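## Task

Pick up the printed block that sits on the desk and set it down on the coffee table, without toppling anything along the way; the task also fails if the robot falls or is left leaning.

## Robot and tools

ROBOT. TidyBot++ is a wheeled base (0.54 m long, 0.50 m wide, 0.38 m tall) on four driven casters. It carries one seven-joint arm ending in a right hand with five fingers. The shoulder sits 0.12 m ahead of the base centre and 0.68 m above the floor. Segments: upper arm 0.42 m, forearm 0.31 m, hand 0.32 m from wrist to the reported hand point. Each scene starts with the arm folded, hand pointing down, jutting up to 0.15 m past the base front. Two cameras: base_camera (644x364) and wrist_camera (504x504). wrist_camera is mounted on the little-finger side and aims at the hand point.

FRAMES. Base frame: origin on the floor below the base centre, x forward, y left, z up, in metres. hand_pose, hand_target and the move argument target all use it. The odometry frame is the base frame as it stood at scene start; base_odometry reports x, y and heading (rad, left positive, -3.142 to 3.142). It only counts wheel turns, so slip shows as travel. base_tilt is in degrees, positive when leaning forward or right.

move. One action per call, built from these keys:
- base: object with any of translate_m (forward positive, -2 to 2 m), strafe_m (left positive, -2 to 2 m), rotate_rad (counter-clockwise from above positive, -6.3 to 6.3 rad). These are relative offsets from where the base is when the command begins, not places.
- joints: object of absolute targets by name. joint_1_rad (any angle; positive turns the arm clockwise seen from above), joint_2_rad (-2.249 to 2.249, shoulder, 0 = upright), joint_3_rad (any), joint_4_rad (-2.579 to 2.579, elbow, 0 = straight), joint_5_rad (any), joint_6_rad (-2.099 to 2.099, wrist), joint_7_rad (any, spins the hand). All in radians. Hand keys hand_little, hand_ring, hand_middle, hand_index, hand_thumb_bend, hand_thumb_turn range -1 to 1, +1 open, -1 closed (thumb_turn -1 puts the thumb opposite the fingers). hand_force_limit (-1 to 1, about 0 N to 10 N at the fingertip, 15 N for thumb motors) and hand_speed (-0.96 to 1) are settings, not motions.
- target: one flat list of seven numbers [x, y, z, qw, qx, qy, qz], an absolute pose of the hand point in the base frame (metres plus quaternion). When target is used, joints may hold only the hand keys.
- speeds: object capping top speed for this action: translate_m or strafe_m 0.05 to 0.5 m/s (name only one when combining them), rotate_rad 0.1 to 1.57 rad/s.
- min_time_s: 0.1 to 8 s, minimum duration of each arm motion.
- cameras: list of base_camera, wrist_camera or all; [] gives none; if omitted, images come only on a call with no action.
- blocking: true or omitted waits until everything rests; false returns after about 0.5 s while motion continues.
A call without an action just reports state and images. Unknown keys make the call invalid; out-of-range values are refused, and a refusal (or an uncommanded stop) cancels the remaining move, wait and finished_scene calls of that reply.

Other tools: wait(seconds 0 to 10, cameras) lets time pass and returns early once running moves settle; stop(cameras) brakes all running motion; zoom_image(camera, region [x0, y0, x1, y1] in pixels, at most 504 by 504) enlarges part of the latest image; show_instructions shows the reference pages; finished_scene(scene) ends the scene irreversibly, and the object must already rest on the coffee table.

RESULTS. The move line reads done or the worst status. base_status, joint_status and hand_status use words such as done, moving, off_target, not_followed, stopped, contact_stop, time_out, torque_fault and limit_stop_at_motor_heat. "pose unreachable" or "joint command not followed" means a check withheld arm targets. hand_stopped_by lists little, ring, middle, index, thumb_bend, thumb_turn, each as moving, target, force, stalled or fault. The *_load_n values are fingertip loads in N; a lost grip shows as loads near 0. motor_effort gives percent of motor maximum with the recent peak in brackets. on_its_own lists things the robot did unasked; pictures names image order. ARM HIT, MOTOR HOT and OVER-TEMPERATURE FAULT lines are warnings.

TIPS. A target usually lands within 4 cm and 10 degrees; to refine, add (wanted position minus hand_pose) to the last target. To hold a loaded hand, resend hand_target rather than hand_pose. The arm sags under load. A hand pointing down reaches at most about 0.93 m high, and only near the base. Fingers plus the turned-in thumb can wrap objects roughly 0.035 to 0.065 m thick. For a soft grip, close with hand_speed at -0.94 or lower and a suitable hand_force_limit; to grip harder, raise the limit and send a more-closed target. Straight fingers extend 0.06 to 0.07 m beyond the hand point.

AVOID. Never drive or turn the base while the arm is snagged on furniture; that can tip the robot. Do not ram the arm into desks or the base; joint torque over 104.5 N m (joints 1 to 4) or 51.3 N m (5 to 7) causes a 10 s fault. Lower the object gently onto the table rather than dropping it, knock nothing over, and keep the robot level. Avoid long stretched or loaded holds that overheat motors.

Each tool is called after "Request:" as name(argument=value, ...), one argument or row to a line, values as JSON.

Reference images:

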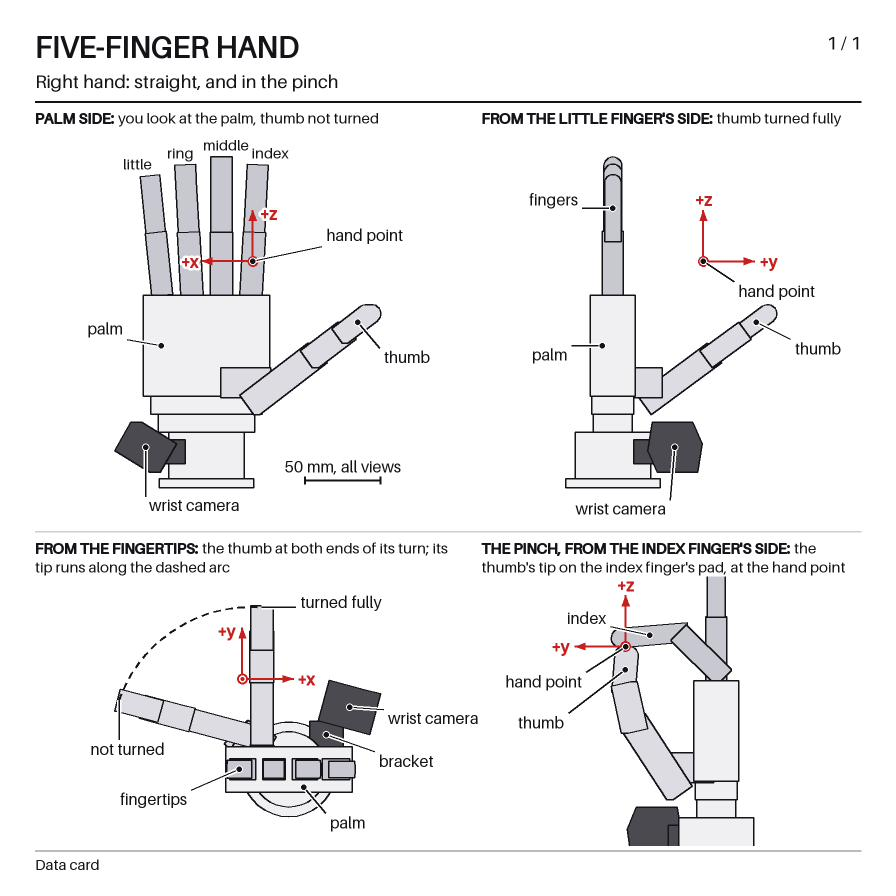

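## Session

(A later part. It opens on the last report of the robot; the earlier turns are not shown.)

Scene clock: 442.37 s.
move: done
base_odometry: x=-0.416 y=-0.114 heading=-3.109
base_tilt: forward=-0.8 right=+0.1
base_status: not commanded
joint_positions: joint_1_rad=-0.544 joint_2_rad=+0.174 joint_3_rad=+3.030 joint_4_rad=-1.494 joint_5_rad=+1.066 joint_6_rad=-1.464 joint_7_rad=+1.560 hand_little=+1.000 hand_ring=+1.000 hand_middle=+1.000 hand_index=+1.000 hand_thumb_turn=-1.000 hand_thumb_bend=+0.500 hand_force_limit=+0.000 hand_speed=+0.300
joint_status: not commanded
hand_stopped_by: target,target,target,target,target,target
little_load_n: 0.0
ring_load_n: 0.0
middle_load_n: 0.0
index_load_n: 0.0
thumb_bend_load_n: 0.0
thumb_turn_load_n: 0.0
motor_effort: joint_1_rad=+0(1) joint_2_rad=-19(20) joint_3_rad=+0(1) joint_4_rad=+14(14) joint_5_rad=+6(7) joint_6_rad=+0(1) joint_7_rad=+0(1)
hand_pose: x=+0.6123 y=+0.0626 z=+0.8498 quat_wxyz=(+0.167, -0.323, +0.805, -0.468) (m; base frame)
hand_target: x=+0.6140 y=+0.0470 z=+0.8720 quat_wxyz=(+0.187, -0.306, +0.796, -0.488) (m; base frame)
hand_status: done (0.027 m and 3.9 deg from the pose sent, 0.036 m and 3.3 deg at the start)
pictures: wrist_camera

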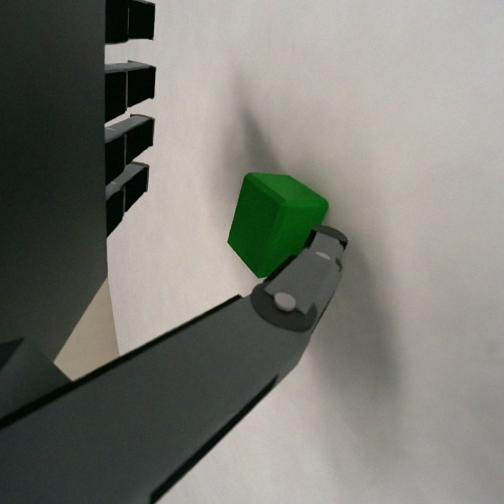

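Request:
move(
  target=[0.638, 0.050, 0.868, 0.187, -0.306, 0.796, -0.488],
  min_time_s=1.5,
  cameras=["wrist_camera"],
)

Request:
zoom_image(
  camera="wrist_camera",
  region=[230, 120, 430, 320],
)

Scene clock: 467.40 s.
move: done
base_odometry: x=-0.416 y=-0.114 heading=-3.109
base_tilt: forward=-0.8 right=+0.1
base_status: not commanded
joint_positions: joint_1_rad=-0.544 joint_2_rad=+0.175 joint_3_rad=+3.048 joint_4_rad=-1.491 joint_5_rad=+1.066 joint_6_rad=-1.464 joint_7_rad=+1.560 hand_little=+1.000 hand_ring=+1.000 hand_middle=+1.000 hand_index=+1.000 hand_thumb_turn=-1.000 hand_thumb_bend=+0.500 hand_force_limit=+0.000 hand_speed=+0.300
joint_status: not commanded
hand_stopped_by: target,target,target,target,target,target
little_load_n: 0.0
ring_load_n: 0.0
middle_load_n: 0.0
index_load_n: 0.0
thumb_bend_load_n: 0.0
thumb_turn_load_n: 0.0
motor_effort: joint_1_rad=+0(1) joint_2_rad=-19(20) joint_3_rad=+0(1) joint_4_rad=+14(14) joint_5_rad=+7(7) joint_6_rad=+0(0) joint_7_rad=+1(1)
hand_pose: x=+0.6141 y=+0.0551 z=+0.8517 quat_wxyz=(+0.164, -0.315, +0.808, -0.471) (m; base frame)
hand_target: x=+0.6380 y=+0.0500 z=+0.8680 quat_wxyz=(+0.187, -0.306, +0.796, -0.488) (m; base frame)
hand_status: done (0.029 m and 3.7 deg from the pose sent, 0.034 m and 3.9 deg at the start)
pictures: wrist_camera

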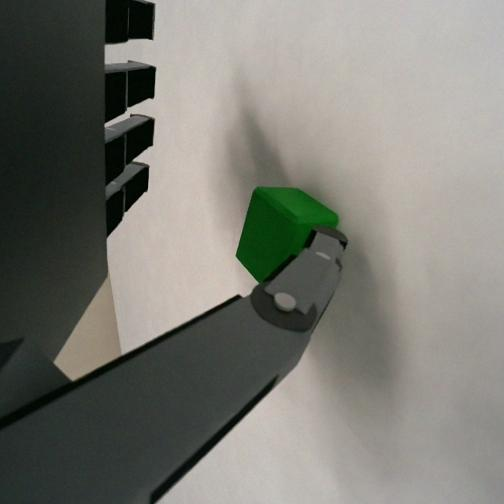

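Scaled by 2.520 from the camera's 504x504 image, which has a finer 720x720 frame.

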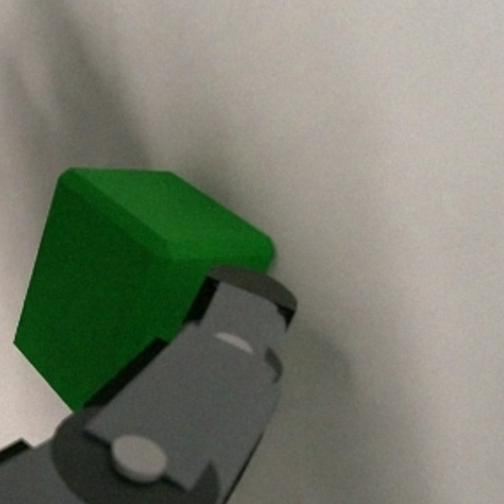

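Request:
move(
  base={"translate_m": 0.012, "strafe_m": 0.008},
  speeds={"translate_m": 0.05},
  cameras=["wrist_camera"],
)

Request:
zoom_image(
  camera="wrist_camera",
  region=[230, 120, 430, 320],
)

Scene clock: 474.60 s.
move: done
base_odometry: x=-0.428 y=-0.122 heading=-3.110
base_tilt: forward=-0.8 right=+0.0
base_status: done
joint_positions: joint_1_rad=-0.544 joint_2_rad=+0.180 joint_3_rad=+3.049 joint_4_rad=-1.490 joint_5_rad=+1.066 joint_6_rad=-1.464 joint_7_rad=+1.560 hand_little=+1.000 hand_ring=+1.000 hand_middle=+1.000 hand_index=+1.000 hand_thumb_turn=-1.000 hand_thumb_bend=+0.500 hand_force_limit=+0.000 hand_speed=+0.300
joint_status: not commanded
hand_stopped_by: target,target,target,target,target,target
little_load_n: 0.0
ring_load_n: 0.0
middle_load_n: -0.5
index_load_n: 0.0
thumb_bend_load_n: 0.0
thumb_turn_load_n: 0.0
motor_effort: joint_1_rad=+0(1) joint_2_rad=-19(21) joint_3_rad=-1(1) joint_4_rad=+14(14) joint_5_rad=+6(7) joint_6_rad=+0(1) joint_7_rad=+0(1)
hand_pose: x=+0.6150 y=+0.0554 z=+0.8496 quat_wxyz=(+0.162, -0.316, +0.808, -0.471) (m; base frame)
hand_target: x=+0.6380 y=+0.0500 z=+0.8680 quat_wxyz=(+0.187, -0.306, +0.796, -0.488) (m; base frame)
hand_status: not commanded
pictures: wrist_camera

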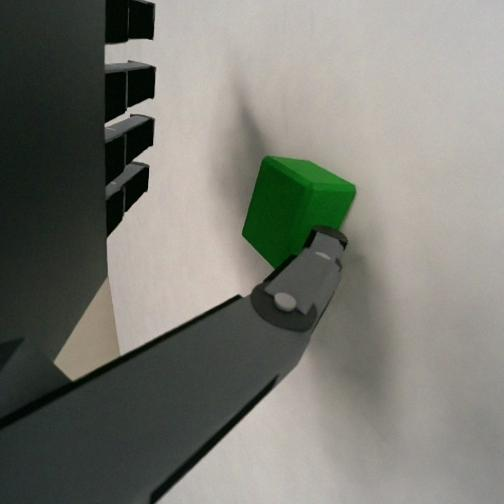

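Scaled by 2.520 from the camera's 504x504 image, which has a finer 720x720 frame.

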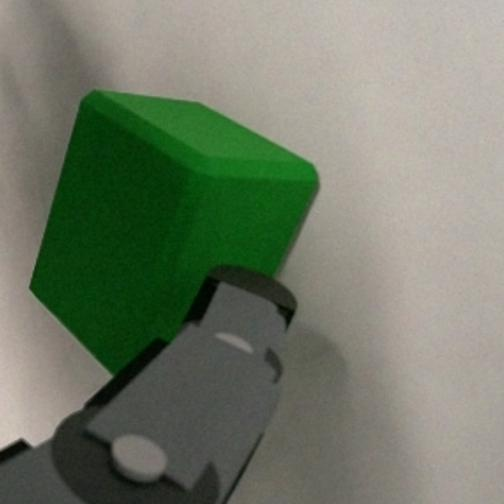

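Request:
move(
  target=[0.632, 0.052, 0.852, 0.187, -0.306, 0.796, -0.488],
  min_time_s=1.5,
  cameras=["wrist_camera"],
)

Request:
zoom_image(
  camera="wrist_camera",
  region=[230, 120, 430, 320],
)

Scene clock: 517.37 s.
move: done
base_odometry: x=-0.428 y=-0.122 heading=-3.110
base_tilt: forward=-0.8 right=+0.0
base_status: not commanded
joint_positions: joint_1_rad=-0.544 joint_2_rad=+0.180 joint_3_rad=+3.049 joint_4_rad=-1.504 joint_5_rad=+1.066 joint_6_rad=-1.463 joint_7_rad=+1.551 hand_little=+1.000 hand_ring=+1.000 hand_middle=+1.000 hand_index=+1.000 hand_thumb_turn=-1.000 hand_thumb_bend=+0.500 hand_force_limit=+0.000 hand_speed=+0.300
joint_status: not commanded
hand_stopped_by: target,target,target,target,target,target
little_load_n: 0.0
ring_load_n: 0.0
middle_load_n: 0.0
index_load_n: 0.0
thumb_bend_load_n: 0.0
thumb_turn_load_n: 0.0
motor_effort: joint_1_rad=-1(1) joint_2_rad=-20(20) joint_3_rad=+0(0) joint_4_rad=+13(14) joint_5_rad=+6(7) joint_6_rad=+0(0) joint_7_rad=+0(1)
hand_pose: x=+0.6128 y=+0.0538 z=+0.8449 quat_wxyz=(+0.159, -0.315, +0.808, -0.472) (m; base frame)
hand_target: x=+0.6320 y=+0.0520 z=+0.8520 quat_wxyz=(+0.187, -0.306, +0.796, -0.488) (m; base frame)
hand_status: done (0.021 m and 4.1 deg from the pose sent, 0.018 m and 3.9 deg at the start)
pictures: wrist_camera

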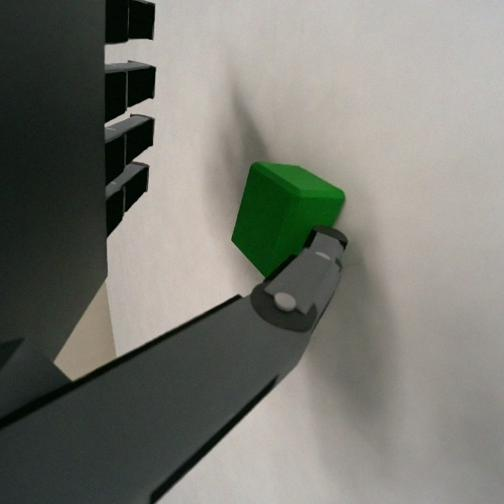

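Scaled by 2.520 from the camera's 504x504 image, which has a finer 720x720 frame.

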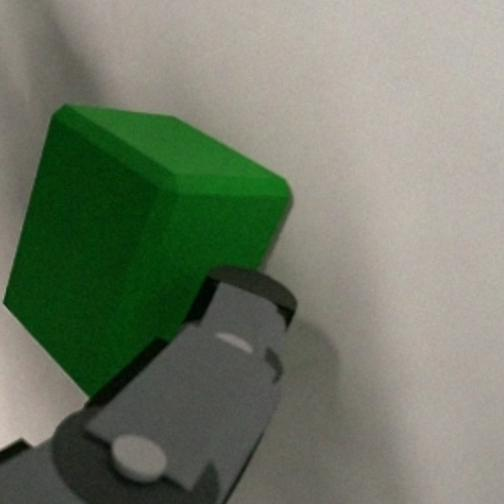

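Request:
move(
  target=[0.634, 0.052, 0.838, 0.187, -0.306, 0.796, -0.488],
  min_time_s=1.5,
  cameras=["wrist_camera"],
)

Request:
zoom_image(
  camera="wrist_camera",
  region=[230, 120, 430, 320],
)

Scene clock: 526.07 s.
move: done
base_odometry: x=-0.428 y=-0.122 heading=-3.110
base_tilt: forward=-0.7 right=+0.1
base_status: not commanded
joint_positions: joint_1_rad=-0.544 joint_2_rad=+0.180 joint_3_rad=+3.049 joint_4_rad=-1.537 joint_5_rad=+1.066 joint_6_rad=-1.448 joint_7_rad=+1.515 hand_little=+1.000 hand_ring=+1.000 hand_middle=+1.000 hand_index=+1.000 hand_thumb_turn=-1.000 hand_thumb_bend=+0.500 hand_force_limit=+0.000 hand_speed=+0.300
joint_status: not commanded
hand_stopped_by: target,target,target,target,target,target
little_load_n: 0.0
ring_load_n: 0.0
middle_load_n: 0.0
index_load_n: 0.0
thumb_bend_load_n: 0.0
thumb_turn_load_n: 0.0
motor_effort: joint_1_rad=+0(1) joint_2_rad=-18(19) joint_3_rad=+0(0) joint_4_rad=+13(14) joint_5_rad=+6(7) joint_6_rad=+0(1) joint_7_rad=+1(1)
hand_pose: x=+0.6114 y=+0.0537 z=+0.8340 quat_wxyz=(+0.160, -0.312, +0.810, -0.470) (m; base frame)
hand_target: x=+0.6340 y=+0.0520 z=+0.8380 quat_wxyz=(+0.187, -0.306, +0.796, -0.488) (m; base frame)
hand_status: done (0.023 m and 4.1 deg from the pose sent, 0.022 m and 4.1 deg at the start)
pictures: wrist_camera

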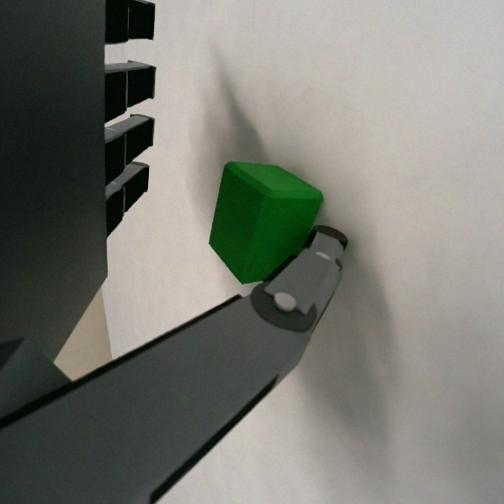

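Scaled by 2.520 from the camera's 504x504 image, which has a finer 720x720 frame.

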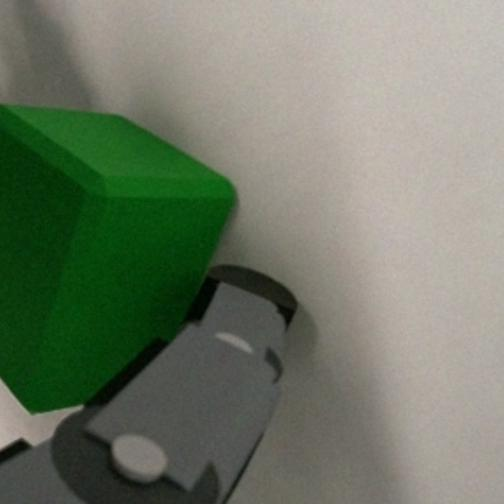

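Request:
move(
  joints={"hand_index": -0.45, "hand_middle": -0.45, "hand_force_limit": -0.2, "hand_speed": -0.86},
  cameras=["wrist_camera"],
)

Request:
zoom_image(
  camera="wrist_camera",
  region=[150, 120, 400, 370],
)

Scene clock: 540.73 s.
move: off_target
base_odometry: x=-0.428 y=-0.122 heading=-3.110
base_tilt: forward=-0.8 right=+0.1
base_status: not commanded
joint_positions: joint_1_rad=-0.544 joint_2_rad=+0.180 joint_3_rad=+3.049 joint_4_rad=-1.538 joint_5_rad=+1.068 joint_6_rad=-1.447 joint_7_rad=+1.513 hand_little=+1.000 hand_ring=+1.000 hand_middle=+0.002 hand_index=-0.011 hand_thumb_turn=-1.000 hand_thumb_bend=+0.501 hand_force_limit=-0.200 hand_speed=-0.860
joint_status: hand_middle off_target (ended at +0.002, target -0.450); hand_index off_target (ended at -0.011, target -0.450); the others done
hand_stopped_by: target,target,force,force,target,target
little_load_n: -0.5
ring_load_n: 0.0
middle_load_n: 3.0
index_load_n: 4.5
thumb_bend_load_n: 4.5
thumb_turn_load_n: -3.0
motor_effort: joint_1_rad=-1(1) joint_2_rad=-18(19) joint_3_rad=+0(1) joint_4_rad=+13(14) joint_5_rad=+6(7) joint_6_rad=+0(1) joint_7_rad=+1(1)
hand_pose: x=+0.6118 y=+0.0535 z=+0.8340 quat_wxyz=(+0.160, -0.313, +0.809, -0.471) (m; base frame)
hand_target: x=+0.6340 y=+0.0520 z=+0.8380 quat_wxyz=(+0.187, -0.306, +0.796, -0.488) (m; base frame)
hand_status: not commanded
pictures: wrist_camera

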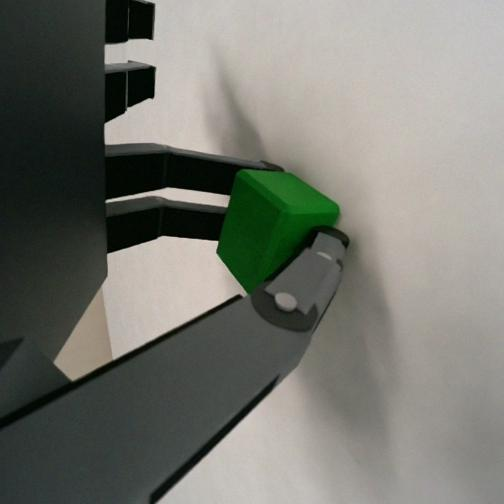

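Scaled by 2.016 from the camera's 504x504 image, which has a finer 720x720 frame.

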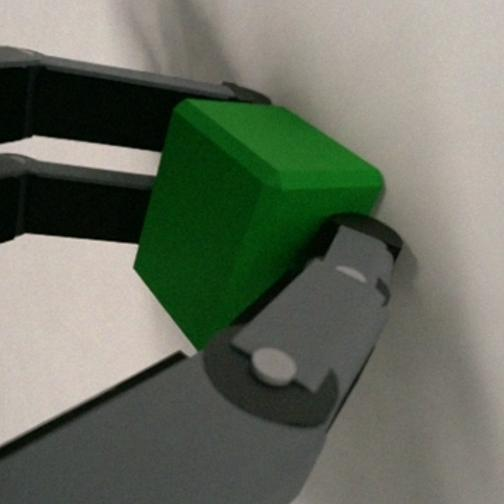

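Request:
move(
  target=[0.628, 0.052, 0.92, 0.187, -0.306, 0.796, -0.488],
  min_time_s=2.5,
  cameras=["wrist_camera"],
)

Scene clock: 548.77 s.
move: done
base_odometry: x=-0.428 y=-0.122 heading=-3.110
base_tilt: forward=-0.7 right=+0.1
base_status: not commanded
joint_positions: joint_1_rad=-0.545 joint_2_rad=+0.180 joint_3_rad=+3.049 joint_4_rad=-1.346 joint_5_rad=+1.068 joint_6_rad=-1.468 joint_7_rad=+1.626 hand_little=+1.000 hand_ring=+1.000 hand_middle=+0.002 hand_index=-0.011 hand_thumb_turn=-1.000 hand_thumb_bend=+0.501 hand_force_limit=-0.200 hand_speed=-0.860
joint_status: not commanded
hand_stopped_by: target,target,force,force,target,target
little_load_n: 0.0
ring_load_n: 0.0
middle_load_n: 2.5
index_load_n: 4.5
thumb_bend_load_n: 5.0
thumb_turn_load_n: -2.5
motor_effort: joint_1_rad=-1(2) joint_2_rad=-19(20) joint_3_rad=+0(0) joint_4_rad=+14(14) joint_5_rad=+7(7) joint_6_rad=+1(1) joint_7_rad=+0(1)
hand_pose: x=+0.6365 y=+0.0701 z=+0.9017 quat_wxyz=(+0.205, -0.306, +0.807, -0.462) (m; base frame)
hand_target: x=+0.6280 y=+0.0520 z=+0.9200 quat_wxyz=(+0.187, -0.306, +0.796, -0.488) (m; base frame)
hand_status: done (0.027 m and 3.8 deg from the pose sent, 0.088 m and 4.0 deg at the start)
pictures: wrist_camera

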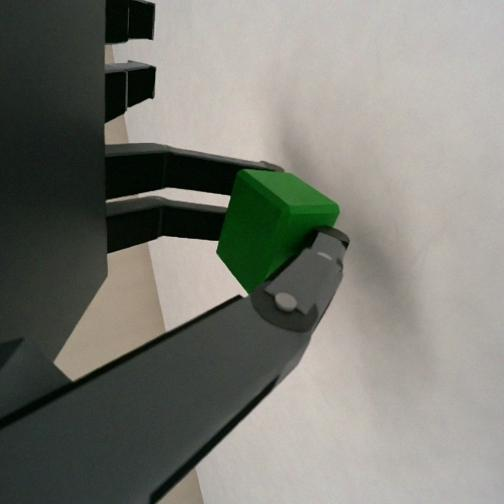

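Request:
move(
  target=[0.50, 0.04, 1.07, 0.318, -0.6315, 0.6315, -0.318],
  min_time_s=3,
  cameras=["wrist_camera"],
)

Request:
move(
  base={"translate_m": -0.2},
)

Scene clock: 561.40 s.
move: done
base_odometry: x=-0.428 y=-0.122 heading=-3.110
base_tilt: forward=-0.8 right=+0.0
base_status: not commanded
joint_positions: joint_1_rad=-0.281 joint_2_rad=-0.163 joint_3_rad=+3.238 joint_4_rad=-1.020 joint_5_rad=+0.199 joint_6_rad=-1.450 joint_7_rad=+2.999 hand_little=+1.000 hand_ring=+1.000 hand_middle=+0.002 hand_index=-0.011 hand_thumb_turn=-1.000 hand_thumb_bend=+0.501 hand_force_limit=-0.200 hand_speed=-0.860
joint_status: not commanded
hand_stopped_by: target,target,force,force,target,target
little_load_n: 0.0
ring_load_n: 0.0
middle_load_n: 2.5
index_load_n: 4.5
thumb_bend_load_n: 5.0
thumb_turn_load_n: -2.5
motor_effort: joint_1_rad=+0(2) joint_2_rad=-8(20) joint_3_rad=+0(1) joint_4_rad=+13(15) joint_5_rad=+1(7) joint_6_rad=+6(6) joint_7_rad=+1(1)
hand_pose: x=+0.4914 y=+0.0387 z=+1.0441 quat_wxyz=(+0.276, -0.635, +0.653, -0.306) (m; base frame)
hand_target: x=+0.5000 y=+0.0400 z=+1.0700 quat_wxyz=(+0.318, -0.632, +0.632, -0.318) (m; base frame)
hand_status: done (0.027 m and 5.6 deg from the pose sent, 0.219 m and 47.7 deg at the start)
pictures: wrist_camera

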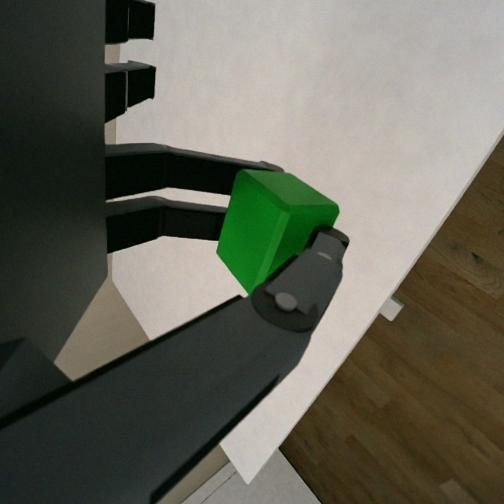

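Scene clock: 563.10 s.
move: done
base_odometry: x=-0.228 y=-0.116 heading=-3.111
base_tilt: forward=-0.7 right=+0.1
base_status: done
joint_positions: joint_1_rad=-0.280 joint_2_rad=-0.176 joint_3_rad=+3.240 joint_4_rad=-1.019 joint_5_rad=+0.196 joint_6_rad=-1.447 joint_7_rad=+2.999 hand_little=+1.000 hand_ring=+1.000 hand_middle=+0.002 hand_index=-0.011 hand_thumb_turn=-1.000 hand_thumb_bend=+0.501 hand_force_limit=-0.200 hand_speed=-0.860
joint_status: not commanded
hand_stopped_by: target,target,force,force,target,target
little_load_n: 0.0
ring_load_n: -0.5
middle_load_n: 2.5
index_load_n: 4.5
thumb_bend_load_n: 5.0
thumb_turn_load_n: -2.5
motor_effort: joint_1_rad=+0(1) joint_2_rad=-8(12) joint_3_rad=-1(1) joint_4_rad=+13(14) joint_5_rad=+0(2) joint_6_rad=+6(6) joint_7_rad=+1(1)
hand_pose: x=+0.4876 y=+0.0372 z=+1.0498 quat_wxyz=(+0.283, -0.632, +0.652, -0.309) (m; base frame)
hand_target: x=+0.5000 y=+0.0400 z=+1.0700 quat_wxyz=(+0.318, -0.632, +0.632, -0.318) (m; base frame)
hand_status: not commanded
pictures: none

Request:
move(
  base={"translate_m": -0.201, "strafe_m": -0.109, "rotate_rad": 3.014},
  speeds={"rotate_rad": 1.0},
  cameras=["base_camera"],
)

Scene clock: 573.80 s.
move: done
base_odometry: x=-0.030 y=-0.001 heading=-0.097
base_tilt: forward=-0.8 right=+0.1
base_status: done
joint_positions: joint_1_rad=-0.276 joint_2_rad=-0.181 joint_3_rad=+3.246 joint_4_rad=-1.018 joint_5_rad=+0.192 joint_6_rad=-1.446 joint_7_rad=+2.999 hand_little=+1.000 hand_ring=+1.000 hand_middle=+0.002 hand_index=-0.011 hand_thumb_turn=-1.000 hand_thumb_bend=+0.501 hand_force_limit=-0.200 hand_speed=-0.860
joint_status: not commanded
hand_stopped_by: target,target,force,force,target,target
little_load_n: 0.0
ring_load_n: 0.0
middle_load_n: 2.5
index_load_n: 4.5
thumb_bend_load_n: 5.0
thumb_turn_load_n: -2.5
motor_effort: joint_1_rad=-1(2) joint_2_rad=-7(11) joint_3_rad=-1(2) joint_4_rad=+13(14) joint_5_rad=+1(2) joint_6_rad=+6(6) joint_7_rad=+1(1)
hand_pose: x=+0.4865 y=+0.0344 z=+1.0523 quat_wxyz=(+0.286, -0.628, +0.654, -0.310) (m; base frame)
hand_target: x=+0.5000 y=+0.0400 z=+1.0700 quat_wxyz=(+0.318, -0.632, +0.632, -0.318) (m; base frame)
hand_status: not commanded
pictures: base_camera

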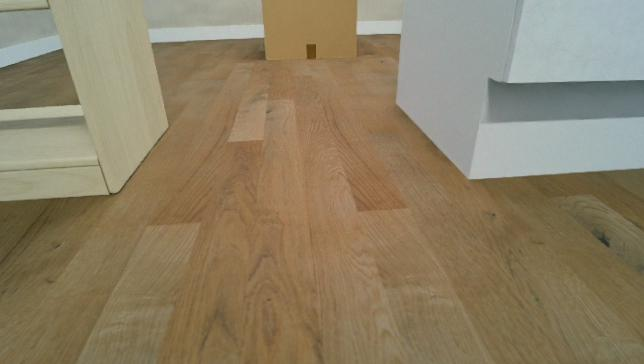

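Request:
move(
  base={"rotate_rad": 0.01},
)

Request:
move(
  base={"translate_m": 1.85},
)

Request:
move(
  base={"strafe_m": -1.53},
  cameras=["all"],
)

Scene clock: 579.90 s.
move: done
base_odometry: x=-0.030 y=-0.001 heading=-0.088
base_tilt: forward=-0.8 right=+0.1
base_status: done
joint_positions: joint_1_rad=-0.276 joint_2_rad=-0.181 joint_3_rad=+3.246 joint_4_rad=-1.018 joint_5_rad=+0.192 joint_6_rad=-1.446 joint_7_rad=+2.999 hand_little=+1.000 hand_ring=+1.000 hand_middle=+0.002 hand_index=-0.011 hand_thumb_turn=-1.000 hand_thumb_bend=+0.501 hand_force_limit=-0.200 hand_speed=-0.860
joint_status: not commanded
hand_stopped_by: target,target,force,force,target,target
little_load_n: 0.0
ring_load_n: 0.0
middle_load_n: 2.5
index_load_n: 4.5
thumb_bend_load_n: 5.0
thumb_turn_load_n: -2.5
motor_effort: joint_1_rad=+0(1) joint_2_rad=-6(8) joint_3_rad=-1(2) joint_4_rad=+13(13) joint_5_rad=+0(2) joint_6_rad=+6(6) joint_7_rad=+0(1)
hand_pose: x=+0.4865 y=+0.0344 z=+1.0523 quat_wxyz=(+0.286, -0.628, +0.654, -0.310) (m; base frame)
hand_target: x=+0.5000 y=+0.0400 z=+1.0700 quat_wxyz=(+0.318, -0.632, +0.632, -0.318) (m; base frame)
hand_status: not commanded
pictures: none

Scene clock: 584.97 s.
move: done
base_odometry: x=+1.813 y=-0.164 heading=-0.087
base_tilt: forward=-0.7 right=+0.1
base_status: done
joint_positions: joint_1_rad=-0.276 joint_2_rad=-0.176 joint_3_rad=+3.246 joint_4_rad=-1.017 joint_5_rad=+0.192 joint_6_rad=-1.446 joint_7_rad=+2.999 hand_little=+1.000 hand_ring=+1.000 hand_middle=+0.002 hand_index=-0.011 hand_thumb_turn=-1.000 hand_thumb_bend=+0.501 hand_force_limit=-0.200 hand_speed=-0.860
joint_status: not commanded
hand_stopped_by: target,target,force,force,target,target
little_load_n: 0.0
ring_load_n: 0.0
middle_load_n: 2.5
index_load_n: 4.5
thumb_bend_load_n: 5.0
thumb_turn_load_n: -2.5
motor_effort: joint_1_rad=+0(1) joint_2_rad=-7(10) joint_3_rad=-1(1) joint_4_rad=+13(14) joint_5_rad=+0(2) joint_6_rad=+6(6) joint_7_rad=+0(1)
hand_pose: x=+0.4884 y=+0.0349 z=+1.0507 quat_wxyz=(+0.284, -0.629, +0.655, -0.309) (m; base frame)
hand_target: x=+0.5000 y=+0.0400 z=+1.0700 quat_wxyz=(+0.318, -0.632, +0.632, -0.318) (m; base frame)
hand_status: not commanded
pictures: none

Scene clock: 589.40 s.
move: done
base_odometry: x=+1.680 y=-1.688 heading=-0.087
base_tilt: forward=-0.8 right=+0.1
base_status: done
joint_positions: joint_1_rad=-0.275 joint_2_rad=-0.176 joint_3_rad=+3.247 joint_4_rad=-1.017 joint_5_rad=+0.191 joint_6_rad=-1.446 joint_7_rad=+2.999 hand_little=+1.000 hand_ring=+1.000 hand_middle=+0.002 hand_index=-0.011 hand_thumb_turn=-1.000 hand_thumb_bend=+0.501 hand_force_limit=-0.200 hand_speed=-0.860
joint_status: not commanded
hand_stopped_by: target,target,force,force,target,target
little_load_n: 0.0
ring_load_n: 0.0
middle_load_n: 2.5
index_load_n: 4.5
thumb_bend_load_n: 5.0
thumb_turn_load_n: -2.5
motor_effort: joint_1_rad=+0(1) joint_2_rad=-7(9) joint_3_rad=+0(2) joint_4_rad=+13(13) joint_5_rad=+1(2) joint_6_rad=+6(6) joint_7_rad=+0(1)
hand_pose: x=+0.4885 y=+0.0345 z=+1.0506 quat_wxyz=(+0.284, -0.628, +0.655, -0.309) (m; base frame)
hand_target: x=+0.5000 y=+0.0400 z=+1.0700 quat_wxyz=(+0.318, -0.632, +0.632, -0.318) (m; base frame)
hand_status: not commanded
pictures: base_camera, wrist_camera

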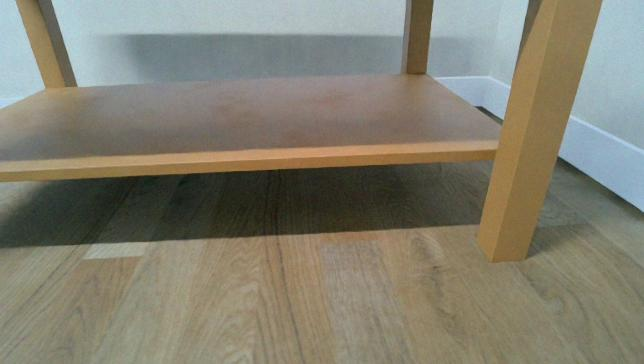

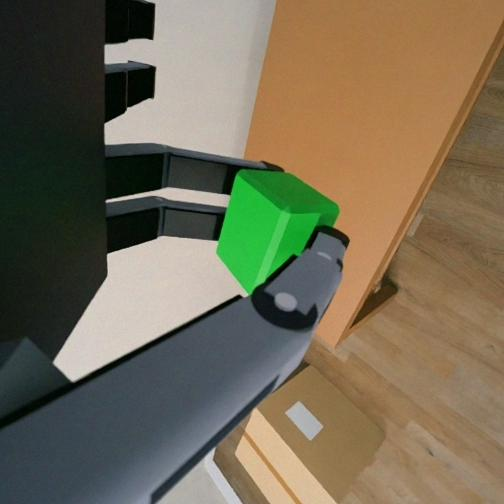

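Request:
move(
  base={"translate_m": 0.08},
  target=[0.68, 0.02, 0.85, 0.3695, -0.6029, 0.6029, -0.3695],
  min_time_s=3,
)

Request:
move(
  target=[0.80, 0.02, 0.57, 0.3695, -0.6029, 0.6029, -0.3695],
  min_time_s=3,
  cameras=["wrist_camera"],
)

Scene clock: 605.67 s.
move: done
base_odometry: x=+1.760 y=-1.695 heading=-0.087
base_tilt: forward=-0.8 right=+0.0
base_status: done
joint_positions: joint_1_rad=-0.129 joint_2_rad=-0.036 joint_3_rad=+3.254 joint_4_rad=-1.745 joint_5_rad=-0.025 joint_6_rad=-0.368 joint_7_rad=+3.203 hand_little=+1.000 hand_ring=+1.000 hand_middle=+0.002 hand_index=-0.011 hand_thumb_turn=-1.000 hand_thumb_bend=+0.501 hand_force_limit=-0.200 hand_speed=-0.860
joint_status: not commanded
hand_stopped_by: target,target,force,force,target,target
little_load_n: -0.5
ring_load_n: 0.0
middle_load_n: 2.5
index_load_n: 4.5
thumb_bend_load_n: 5.0
thumb_turn_load_n: -2.5
motor_effort: joint_1_rad=+0(1) joint_2_rad=-16(16) joint_3_rad=+0(1) joint_4_rad=+17(18) joint_5_rad=-1(1) joint_6_rad=+7(7) joint_7_rad=+0(1)
hand_pose: x=+0.6678 y=+0.0414 z=+0.8497 quat_wxyz=(+0.359, -0.627, +0.591, -0.359) (m; base frame)
hand_target: x=+0.6800 y=+0.0200 z=+0.8500 quat_wxyz=(+0.369, -0.603, +0.603, -0.369) (m; base frame)
hand_status: done (0.025 m and 3.5 deg from the pose sent, 0.278 m and 13.7 deg at the start)
pictures: none

Scene clock: 609.30 s.
move: done
base_odometry: x=+1.760 y=-1.695 heading=-0.087
base_tilt: forward=-0.7 right=+0.1
base_status: not commanded
joint_positions: joint_1_rad=-0.214 joint_2_rad=+0.619 joint_3_rad=+3.506 joint_4_rad=-1.913 joint_5_rad=+0.267 joint_6_rad=+0.468 joint_7_rad=+2.732 hand_little=+1.000 hand_ring=+1.000 hand_middle=+0.002 hand_index=-0.011 hand_thumb_turn=-1.000 hand_thumb_bend=+0.501 hand_force_limit=-0.200 hand_speed=-0.860
joint_status: not commanded
hand_stopped_by: target,target,force,force,target,target
little_load_n: 0.0
ring_load_n: 0.0
middle_load_n: 2.5
index_load_n: 4.5
thumb_bend_load_n: 5.0
thumb_turn_load_n: -2.5
motor_effort: joint_1_rad=+0(2) joint_2_rad=-28(30) joint_3_rad=+2(3) joint_4_rad=+11(17) joint_5_rad=-1(2) joint_6_rad=+6(7) joint_7_rad=+0(1)
hand_pose: x=+0.8015 y=-0.0003 z=+0.5710 quat_wxyz=(+0.352, -0.588, +0.624, -0.376) (m; base frame)
hand_target: x=+0.8000 y=+0.0200 z=+0.5700 quat_wxyz=(+0.369, -0.603, +0.603, -0.369) (m; base frame)
hand_status: done (0.020 m and 3.6 deg from the pose sent, 0.310 m and 3.5 deg at the start)
pictures: wrist_camera

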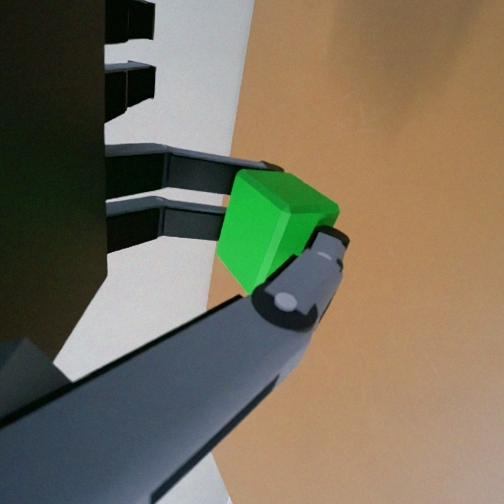

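Request:
move(
  target=[0.80, 0.02, 0.50, 0.3536, -0.6124, 0.6124, -0.3536],
  min_time_s=2,
)

Request:
move(
  target=[0.80, 0.02, 0.482, 0.3536, -0.6124, 0.6124, -0.3536],
  min_time_s=1.5,
  cameras=["wrist_camera"],
)

Request:
move(
  target=[0.80, 0.02, 0.474, 0.3536, -0.6124, 0.6124, -0.3536],
  min_time_s=1.5,
  cameras=["wrist_camera"],
)

Scene clock: 624.80 s.
move: done
base_odometry: x=+1.760 y=-1.695 heading=-0.087
base_tilt: forward=-0.8 right=+0.1
base_status: not commanded
joint_positions: joint_1_rad=-0.214 joint_2_rad=+0.753 joint_3_rad=+3.506 joint_4_rad=-1.913 joint_5_rad=+0.268 joint_6_rad=+0.543 joint_7_rad=+2.731 hand_little=+1.000 hand_ring=+1.000 hand_middle=+0.002 hand_index=-0.011 hand_thumb_turn=-1.000 hand_thumb_bend=+0.501 hand_force_limit=-0.200 hand_speed=-0.860
joint_status: not commanded
hand_stopped_by: target,target,force,force,target,target
little_load_n: 0.0
ring_load_n: 0.0
middle_load_n: 2.5
index_load_n: 4.5
thumb_bend_load_n: 5.0
thumb_turn_load_n: -2.5
motor_effort: joint_1_rad=+0(1) joint_2_rad=-30(31) joint_3_rad=+2(3) joint_4_rad=+10(12) joint_5_rad=-2(2) joint_6_rad=+6(7) joint_7_rad=+0(1)
hand_pose: x=+0.7966 y=+0.0049 z=+0.4995 quat_wxyz=(+0.333, -0.611, +0.623, -0.358) (m; base frame)
hand_target: x=+0.8000 y=+0.0200 z=+0.5000 quat_wxyz=(+0.354, -0.612, +0.612, -0.354) (m; base frame)
hand_status: done (0.015 m and 2.7 deg from the pose sent, 0.074 m and 4.0 deg at the start)
pictures: none

Scene clock: 626.60 s.
move: done
base_odometry: x=+1.760 y=-1.695 heading=-0.087
base_tilt: forward=-0.7 right=+0.0
base_status: not commanded
joint_positions: joint_1_rad=-0.214 joint_2_rad=+0.793 joint_3_rad=+3.507 joint_4_rad=-1.913 joint_5_rad=+0.268 joint_6_rad=+0.586 joint_7_rad=+2.731 hand_little=+1.000 hand_ring=+1.000 hand_middle=+0.002 hand_index=-0.011 hand_thumb_turn=-1.000 hand_thumb_bend=+0.501 hand_force_limit=-0.200 hand_speed=-0.860
joint_status: not commanded
hand_stopped_by: target,target,force,force,target,target
little_load_n: 0.0
ring_load_n: 0.0
middle_load_n: 2.5
index_load_n: 4.5
thumb_bend_load_n: 5.0
thumb_turn_load_n: -2.5
motor_effort: joint_1_rad=+0(1) joint_2_rad=-31(31) joint_3_rad=+3(3) joint_4_rad=+10(10) joint_5_rad=-2(3) joint_6_rad=+6(6) joint_7_rad=+0(1)
hand_pose: x=+0.7974 y=+0.0082 z=+0.4823 quat_wxyz=(+0.335, -0.615, +0.618, -0.356) (m; base frame)
hand_target: x=+0.8000 y=+0.0200 z=+0.4820 quat_wxyz=(+0.354, -0.612, +0.612, -0.354) (m; base frame)
hand_status: done (0.012 m and 2.2 deg from the pose sent, 0.023 m and 2.7 deg at the start)
pictures: wrist_camera

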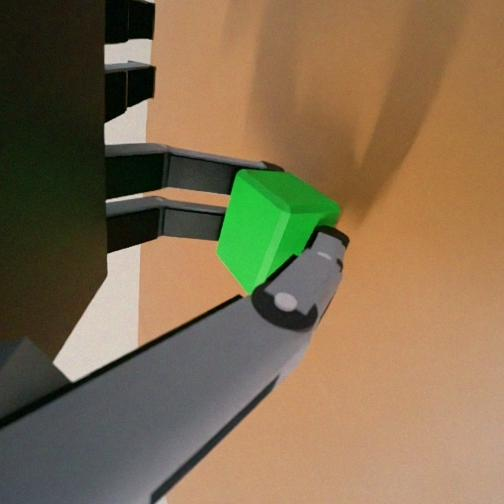

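Scene clock: 628.40 s.
move: done
base_odometry: x=+1.760 y=-1.695 heading=-0.087
base_tilt: forward=-0.7 right=+0.1
base_status: not commanded
joint_positions: joint_1_rad=-0.214 joint_2_rad=+0.812 joint_3_rad=+3.510 joint_4_rad=-1.913 joint_5_rad=+0.268 joint_6_rad=+0.605 joint_7_rad=+2.731 hand_little=+1.000 hand_ring=+1.000 hand_middle=+0.002 hand_index=-0.011 hand_thumb_turn=-1.000 hand_thumb_bend=+0.501 hand_force_limit=-0.200 hand_speed=-0.860
joint_status: not commanded
hand_stopped_by: target,target,force,force,target,target
little_load_n: 0.0
ring_load_n: -0.5
middle_load_n: 3.0
index_load_n: 4.5
thumb_bend_load_n: 5.0
thumb_turn_load_n: -2.5
motor_effort: joint_1_rad=+0(1) joint_2_rad=-30(31) joint_3_rad=+3(3) joint_4_rad=+9(10) joint_5_rad=-1(2) joint_6_rad=+6(6) joint_7_rad=+0(1)
hand_pose: x=+0.7974 y=+0.0083 z=+0.4744 quat_wxyz=(+0.335, -0.617, +0.616, -0.355) (m; base frame)
hand_target: x=+0.8000 y=+0.0200 z=+0.4740 quat_wxyz=(+0.354, -0.612, +0.612, -0.354) (m; base frame)
hand_status: done (0.012 m and 2.2 deg from the pose sent, 0.015 m and 2.2 deg at the start)
pictures: wrist_camera

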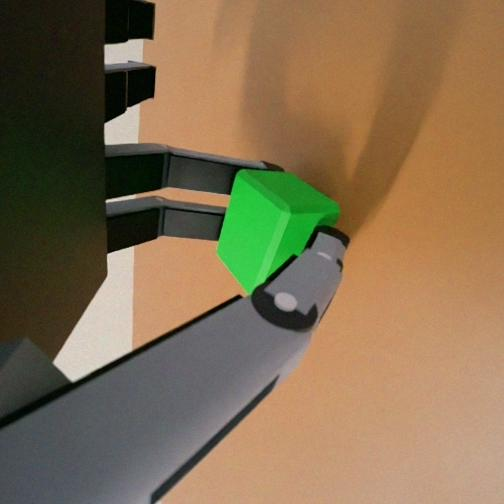

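Request:
move(
  target=[0.80, 0.02, 0.467, 0.3536, -0.6124, 0.6124, -0.3536],
  min_time_s=1.5,
)

Request:
move(
  target=[0.80, 0.02, 0.460, 0.3536, -0.6124, 0.6124, -0.3536],
  min_time_s=1.5,
  cameras=["wrist_camera"],
)

Scene clock: 636.10 s.
move: done
base_odometry: x=+1.760 y=-1.695 heading=-0.087
base_tilt: forward=-0.7 right=+0.1
base_status: not commanded
joint_positions: joint_1_rad=-0.219 joint_2_rad=+0.829 joint_3_rad=+3.522 joint_4_rad=-1.913 joint_5_rad=+0.268 joint_6_rad=+0.624 joint_7_rad=+2.730 hand_little=+1.000 hand_ring=+1.000 hand_middle=+0.002 hand_index=-0.011 hand_thumb_turn=-1.000 hand_thumb_bend=+0.501 hand_force_limit=-0.200 hand_speed=-0.860
joint_status: not commanded
hand_stopped_by: target,target,force,force,target,target
little_load_n: 0.0
ring_load_n: 0.0
middle_load_n: 2.5
index_load_n: 4.5
thumb_bend_load_n: 5.0
thumb_turn_load_n: -2.5
motor_effort: joint_1_rad=-1(1) joint_2_rad=-30(31) joint_3_rad=+3(3) joint_4_rad=+9(9) joint_5_rad=-1(3) joint_6_rad=+6(6) joint_7_rad=+0(1)
hand_pose: x=+0.7980 y=+0.0060 z=+0.4683 quat_wxyz=(+0.334, -0.619, +0.614, -0.358) (m; base frame)
hand_target: x=+0.8000 y=+0.0200 z=+0.4671 quat_wxyz=(+0.354, -0.612, +0.612, -0.354) (m; base frame)
hand_status: done (0.014 m and 2.4 deg from the pose sent, 0.014 m and 2.2 deg at the start)
pictures: none

Scene clock: 637.90 s.
move: done
base_odometry: x=+1.760 y=-1.695 heading=-0.087
base_tilt: forward=-0.7 right=+0.1
base_status: not commanded
joint_positions: joint_1_rad=-0.219 joint_2_rad=+0.837 joint_3_rad=+3.524 joint_4_rad=-1.913 joint_5_rad=+0.268 joint_6_rad=+0.644 joint_7_rad=+2.730 hand_little=+1.000 hand_ring=+1.000 hand_middle=+0.002 hand_index=-0.011 hand_thumb_turn=-1.000 hand_thumb_bend=+0.501 hand_force_limit=-0.200 hand_speed=-0.860
joint_status: not commanded
hand_stopped_by: target,target,force,force,target,target
little_load_n: 0.0
ring_load_n: 0.0
middle_load_n: 2.5
index_load_n: 4.5
thumb_bend_load_n: 4.5
thumb_turn_load_n: -3.5
motor_effort: joint_1_rad=-1(1) joint_2_rad=-29(31) joint_3_rad=+3(3) joint_4_rad=+8(9) joint_5_rad=-2(3) joint_6_rad=+5(6) joint_7_rad=+0(1)
hand_pose: x=+0.8004 y=+0.0068 z=+0.4682 quat_wxyz=(+0.339, -0.619, +0.610, -0.360) (m; base frame)
hand_target: x=+0.8000 y=+0.0200 z=+0.4600 quat_wxyz=(+0.354, -0.612, +0.612, -0.354) (m; base frame)
hand_status: done (0.016 m and 2.0 deg from the pose sent, 0.016 m and 2.4 deg at the start)
pictures: wrist_camera

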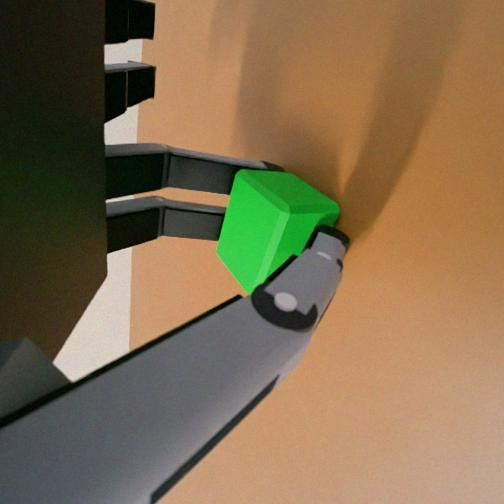

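Request:
move(
  target=[0.80, 0.02, 0.465, 0.3536, -0.6124, 0.6124, -0.3536],
  min_time_s=1,
)

Request:
move(
  joints={"hand_index": 0.4, "hand_middle": 0.45, "hand_speed": -0.7},
)

Request:
move(
  joints={"hand_index": 1, "hand_middle": 1, "hand_speed": 0.2},
  cameras=["wrist_camera"],
)

Scene clock: 653.03 s.
move: done
base_odometry: x=+1.760 y=-1.695 heading=-0.087
base_tilt: forward=-0.7 right=+0.1
base_status: not commanded
joint_positions: joint_1_rad=-0.219 joint_2_rad=+0.837 joint_3_rad=+3.524 joint_4_rad=-1.913 joint_5_rad=+0.268 joint_6_rad=+0.644 joint_7_rad=+2.730 hand_little=+1.000 hand_ring=+1.000 hand_middle=+0.002 hand_index=-0.011 hand_thumb_turn=-1.000 hand_thumb_bend=+0.501 hand_force_limit=-0.200 hand_speed=-0.860
joint_status: not commanded
hand_stopped_by: target,target,force,force,target,target
little_load_n: 0.0
ring_load_n: 0.0
middle_load_n: 2.5
index_load_n: 4.5
thumb_bend_load_n: 4.5
thumb_turn_load_n: -3.0
motor_effort: joint_1_rad=+0(1) joint_2_rad=-30(30) joint_3_rad=+3(3) joint_4_rad=+8(9) joint_5_rad=-1(2) joint_6_rad=+6(6) joint_7_rad=+0(1)
hand_pose: x=+0.8004 y=+0.0068 z=+0.4682 quat_wxyz=(+0.339, -0.619, +0.610, -0.360) (m; base frame)
hand_target: x=+0.8000 y=+0.0200 z=+0.4651 quat_wxyz=(+0.354, -0.612, +0.612, -0.354) (m; base frame)
hand_status: done (0.014 m and 2.0 deg from the pose sent, 0.014 m and 2.0 deg at the start)
pictures: none

Scene clock: 654.07 s.
move: done
base_odometry: x=+1.760 y=-1.695 heading=-0.087
base_tilt: forward=-0.8 right=+0.0
base_status: not commanded
joint_positions: joint_1_rad=-0.219 joint_2_rad=+0.837 joint_3_rad=+3.524 joint_4_rad=-1.913 joint_5_rad=+0.268 joint_6_rad=+0.644 joint_7_rad=+2.730 hand_little=+1.000 hand_ring=+1.000 hand_middle=+0.450 hand_index=+0.400 hand_thumb_turn=-1.000 hand_thumb_bend=+0.500 hand_force_limit=-0.200 hand_speed=-0.700
joint_status: all done
hand_stopped_by: target,target,target,target,target,target
little_load_n: 0.0
ring_load_n: 0.0
middle_load_n: 0.0
index_load_n: 0.0
thumb_bend_load_n: 0.0
thumb_turn_load_n: 0.0
motor_effort: joint_1_rad=+0(1) joint_2_rad=-31(31) joint_3_rad=+3(4) joint_4_rad=+9(9) joint_5_rad=-3(3) joint_6_rad=+6(6) joint_7_rad=+1(1)
hand_pose: x=+0.8004 y=+0.0068 z=+0.4681 quat_wxyz=(+0.339, -0.619, +0.610, -0.360) (m; base frame)
hand_target: x=+0.8000 y=+0.0200 z=+0.4651 quat_wxyz=(+0.354, -0.612, +0.612, -0.354) (m; base frame)
hand_status: not commanded
pictures: none

Scene clock: 654.73 s.
move: done
base_odometry: x=+1.760 y=-1.695 heading=-0.087
base_tilt: forward=-0.7 right=+0.1
base_status: not commanded
joint_positions: joint_1_rad=-0.219 joint_2_rad=+0.837 joint_3_rad=+3.524 joint_4_rad=-1.913 joint_5_rad=+0.268 joint_6_rad=+0.644 joint_7_rad=+2.730 hand_little=+1.000 hand_ring=+1.000 hand_middle=+1.000 hand_index=+1.000 hand_thumb_turn=-1.000 hand_thumb_bend=+0.500 hand_force_limit=-0.200 hand_speed=+0.200
joint_status: all done
hand_stopped_by: target,target,target,target,target,target
little_load_n: 0.0
ring_load_n: 0.0
middle_load_n: 0.0
index_load_n: 0.0
thumb_bend_load_n: 0.0
thumb_turn_load_n: 0.0
motor_effort: joint_1_rad=+0(1) joint_2_rad=-31(31) joint_3_rad=+3(3) joint_4_rad=+9(9) joint_5_rad=-2(3) joint_6_rad=+6(7) joint_7_rad=+0(1)
hand_pose: x=+0.8004 y=+0.0068 z=+0.4680 quat_wxyz=(+0.339, -0.619, +0.610, -0.360) (m; base frame)
hand_target: x=+0.8000 y=+0.0200 z=+0.4651 quat_wxyz=(+0.354, -0.612, +0.612, -0.354) (m; base frame)
hand_status: not commanded
pictures: wrist_camera

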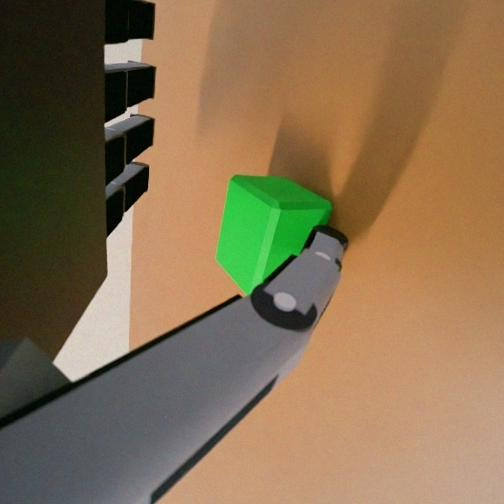

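Request:
move(
  target=[0.785, 0.02, 0.53, 0.3536, -0.6124, 0.6124, -0.3536],
  min_time_s=1.5,
)

Request:
move(
  target=[0.65, 0.0, 0.75, 0.318, -0.6315, 0.6315, -0.318],
  min_time_s=2,
  cameras=["wrist_camera"],
)

Scene clock: 662.80 s.
move: done
base_odometry: x=+1.760 y=-1.695 heading=-0.087
base_tilt: forward=-0.7 right=+0.1
base_status: not commanded
joint_positions: joint_1_rad=-0.219 joint_2_rad=+0.720 joint_3_rad=+3.524 joint_4_rad=-1.942 joint_5_rad=+0.269 joint_6_rad=+0.615 joint_7_rad=+2.727 hand_little=+1.000 hand_ring=+1.000 hand_middle=+1.000 hand_index=+1.000 hand_thumb_turn=-1.000 hand_thumb_bend=+0.500 hand_force_limit=-0.200 hand_speed=+0.200
joint_status: not commanded
hand_stopped_by: target,target,target,target,target,target
little_load_n: 0.0
ring_load_n: 0.0
middle_load_n: 0.0
index_load_n: 0.0
thumb_bend_load_n: 0.0
thumb_turn_load_n: 0.0
motor_effort: joint_1_rad=+0(1) joint_2_rad=-29(31) joint_3_rad=+3(4) joint_4_rad=+10(10) joint_5_rad=-2(3) joint_6_rad=+6(7) joint_7_rad=+1(1)
hand_pose: x=+0.8023 y=+0.0059 z=+0.5287 quat_wxyz=(+0.361, -0.598, +0.610, -0.374) (m; base frame)
hand_target: x=+0.7850 y=+0.0200 z=+0.5300 quat_wxyz=(+0.354, -0.612, +0.612, -0.354) (m; base frame)
hand_status: done (0.022 m and 3.0 deg from the pose sent, 0.065 m and 2.0 deg at the start)
pictures: none

Scene clock: 666.47 s.
move: done
base_odometry: x=+1.760 y=-1.695 heading=-0.087
base_tilt: forward=-0.8 right=+0.1
base_status: not commanded
joint_positions: joint_1_rad=+0.210 joint_2_rad=+0.066 joint_3_rad=+3.029 joint_4_rad=-1.920 joint_5_rad=-0.197 joint_6_rad=-0.230 joint_7_rad=+3.413 hand_little=+1.000 hand_ring=+1.000 hand_middle=+1.000 hand_index=+1.000 hand_thumb_turn=-1.000 hand_thumb_bend=+0.500 hand_force_limit=-0.200 hand_speed=+0.200
joint_status: not commanded
hand_stopped_by: target,target,target,target,target,target
little_load_n: 0.0
ring_load_n: 0.0
middle_load_n: 0.0
index_load_n: 0.0
thumb_bend_load_n: 0.0
thumb_turn_load_n: 0.0
motor_effort: joint_1_rad=+0(2) joint_2_rad=-17(31) joint_3_rad=+0(4) joint_4_rad=+15(16) joint_5_rad=-2(2) joint_6_rad=+6(7) joint_7_rad=+1(1)
hand_pose: x=+0.6543 y=-0.0109 z=+0.7339 quat_wxyz=(+0.306, -0.632, +0.632, -0.329) (m; base frame)
hand_target: x=+0.6500 y=+0.0000 z=+0.7500 quat_wxyz=(+0.318, -0.632, +0.632, -0.318) (m; base frame)
hand_status: done (0.020 m and 1.9 deg from the pose sent, 0.269 m and 9.3 deg at the start)
pictures: wrist_camera

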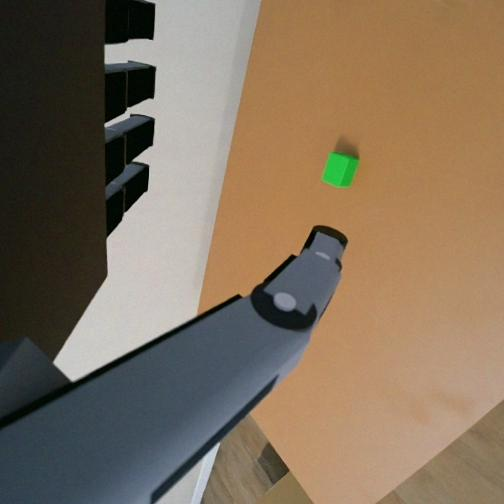

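Block is on the coffee table, hand clear.

Request:
finished_scene(
  scene=3,
)

The scene is finished: the task was done.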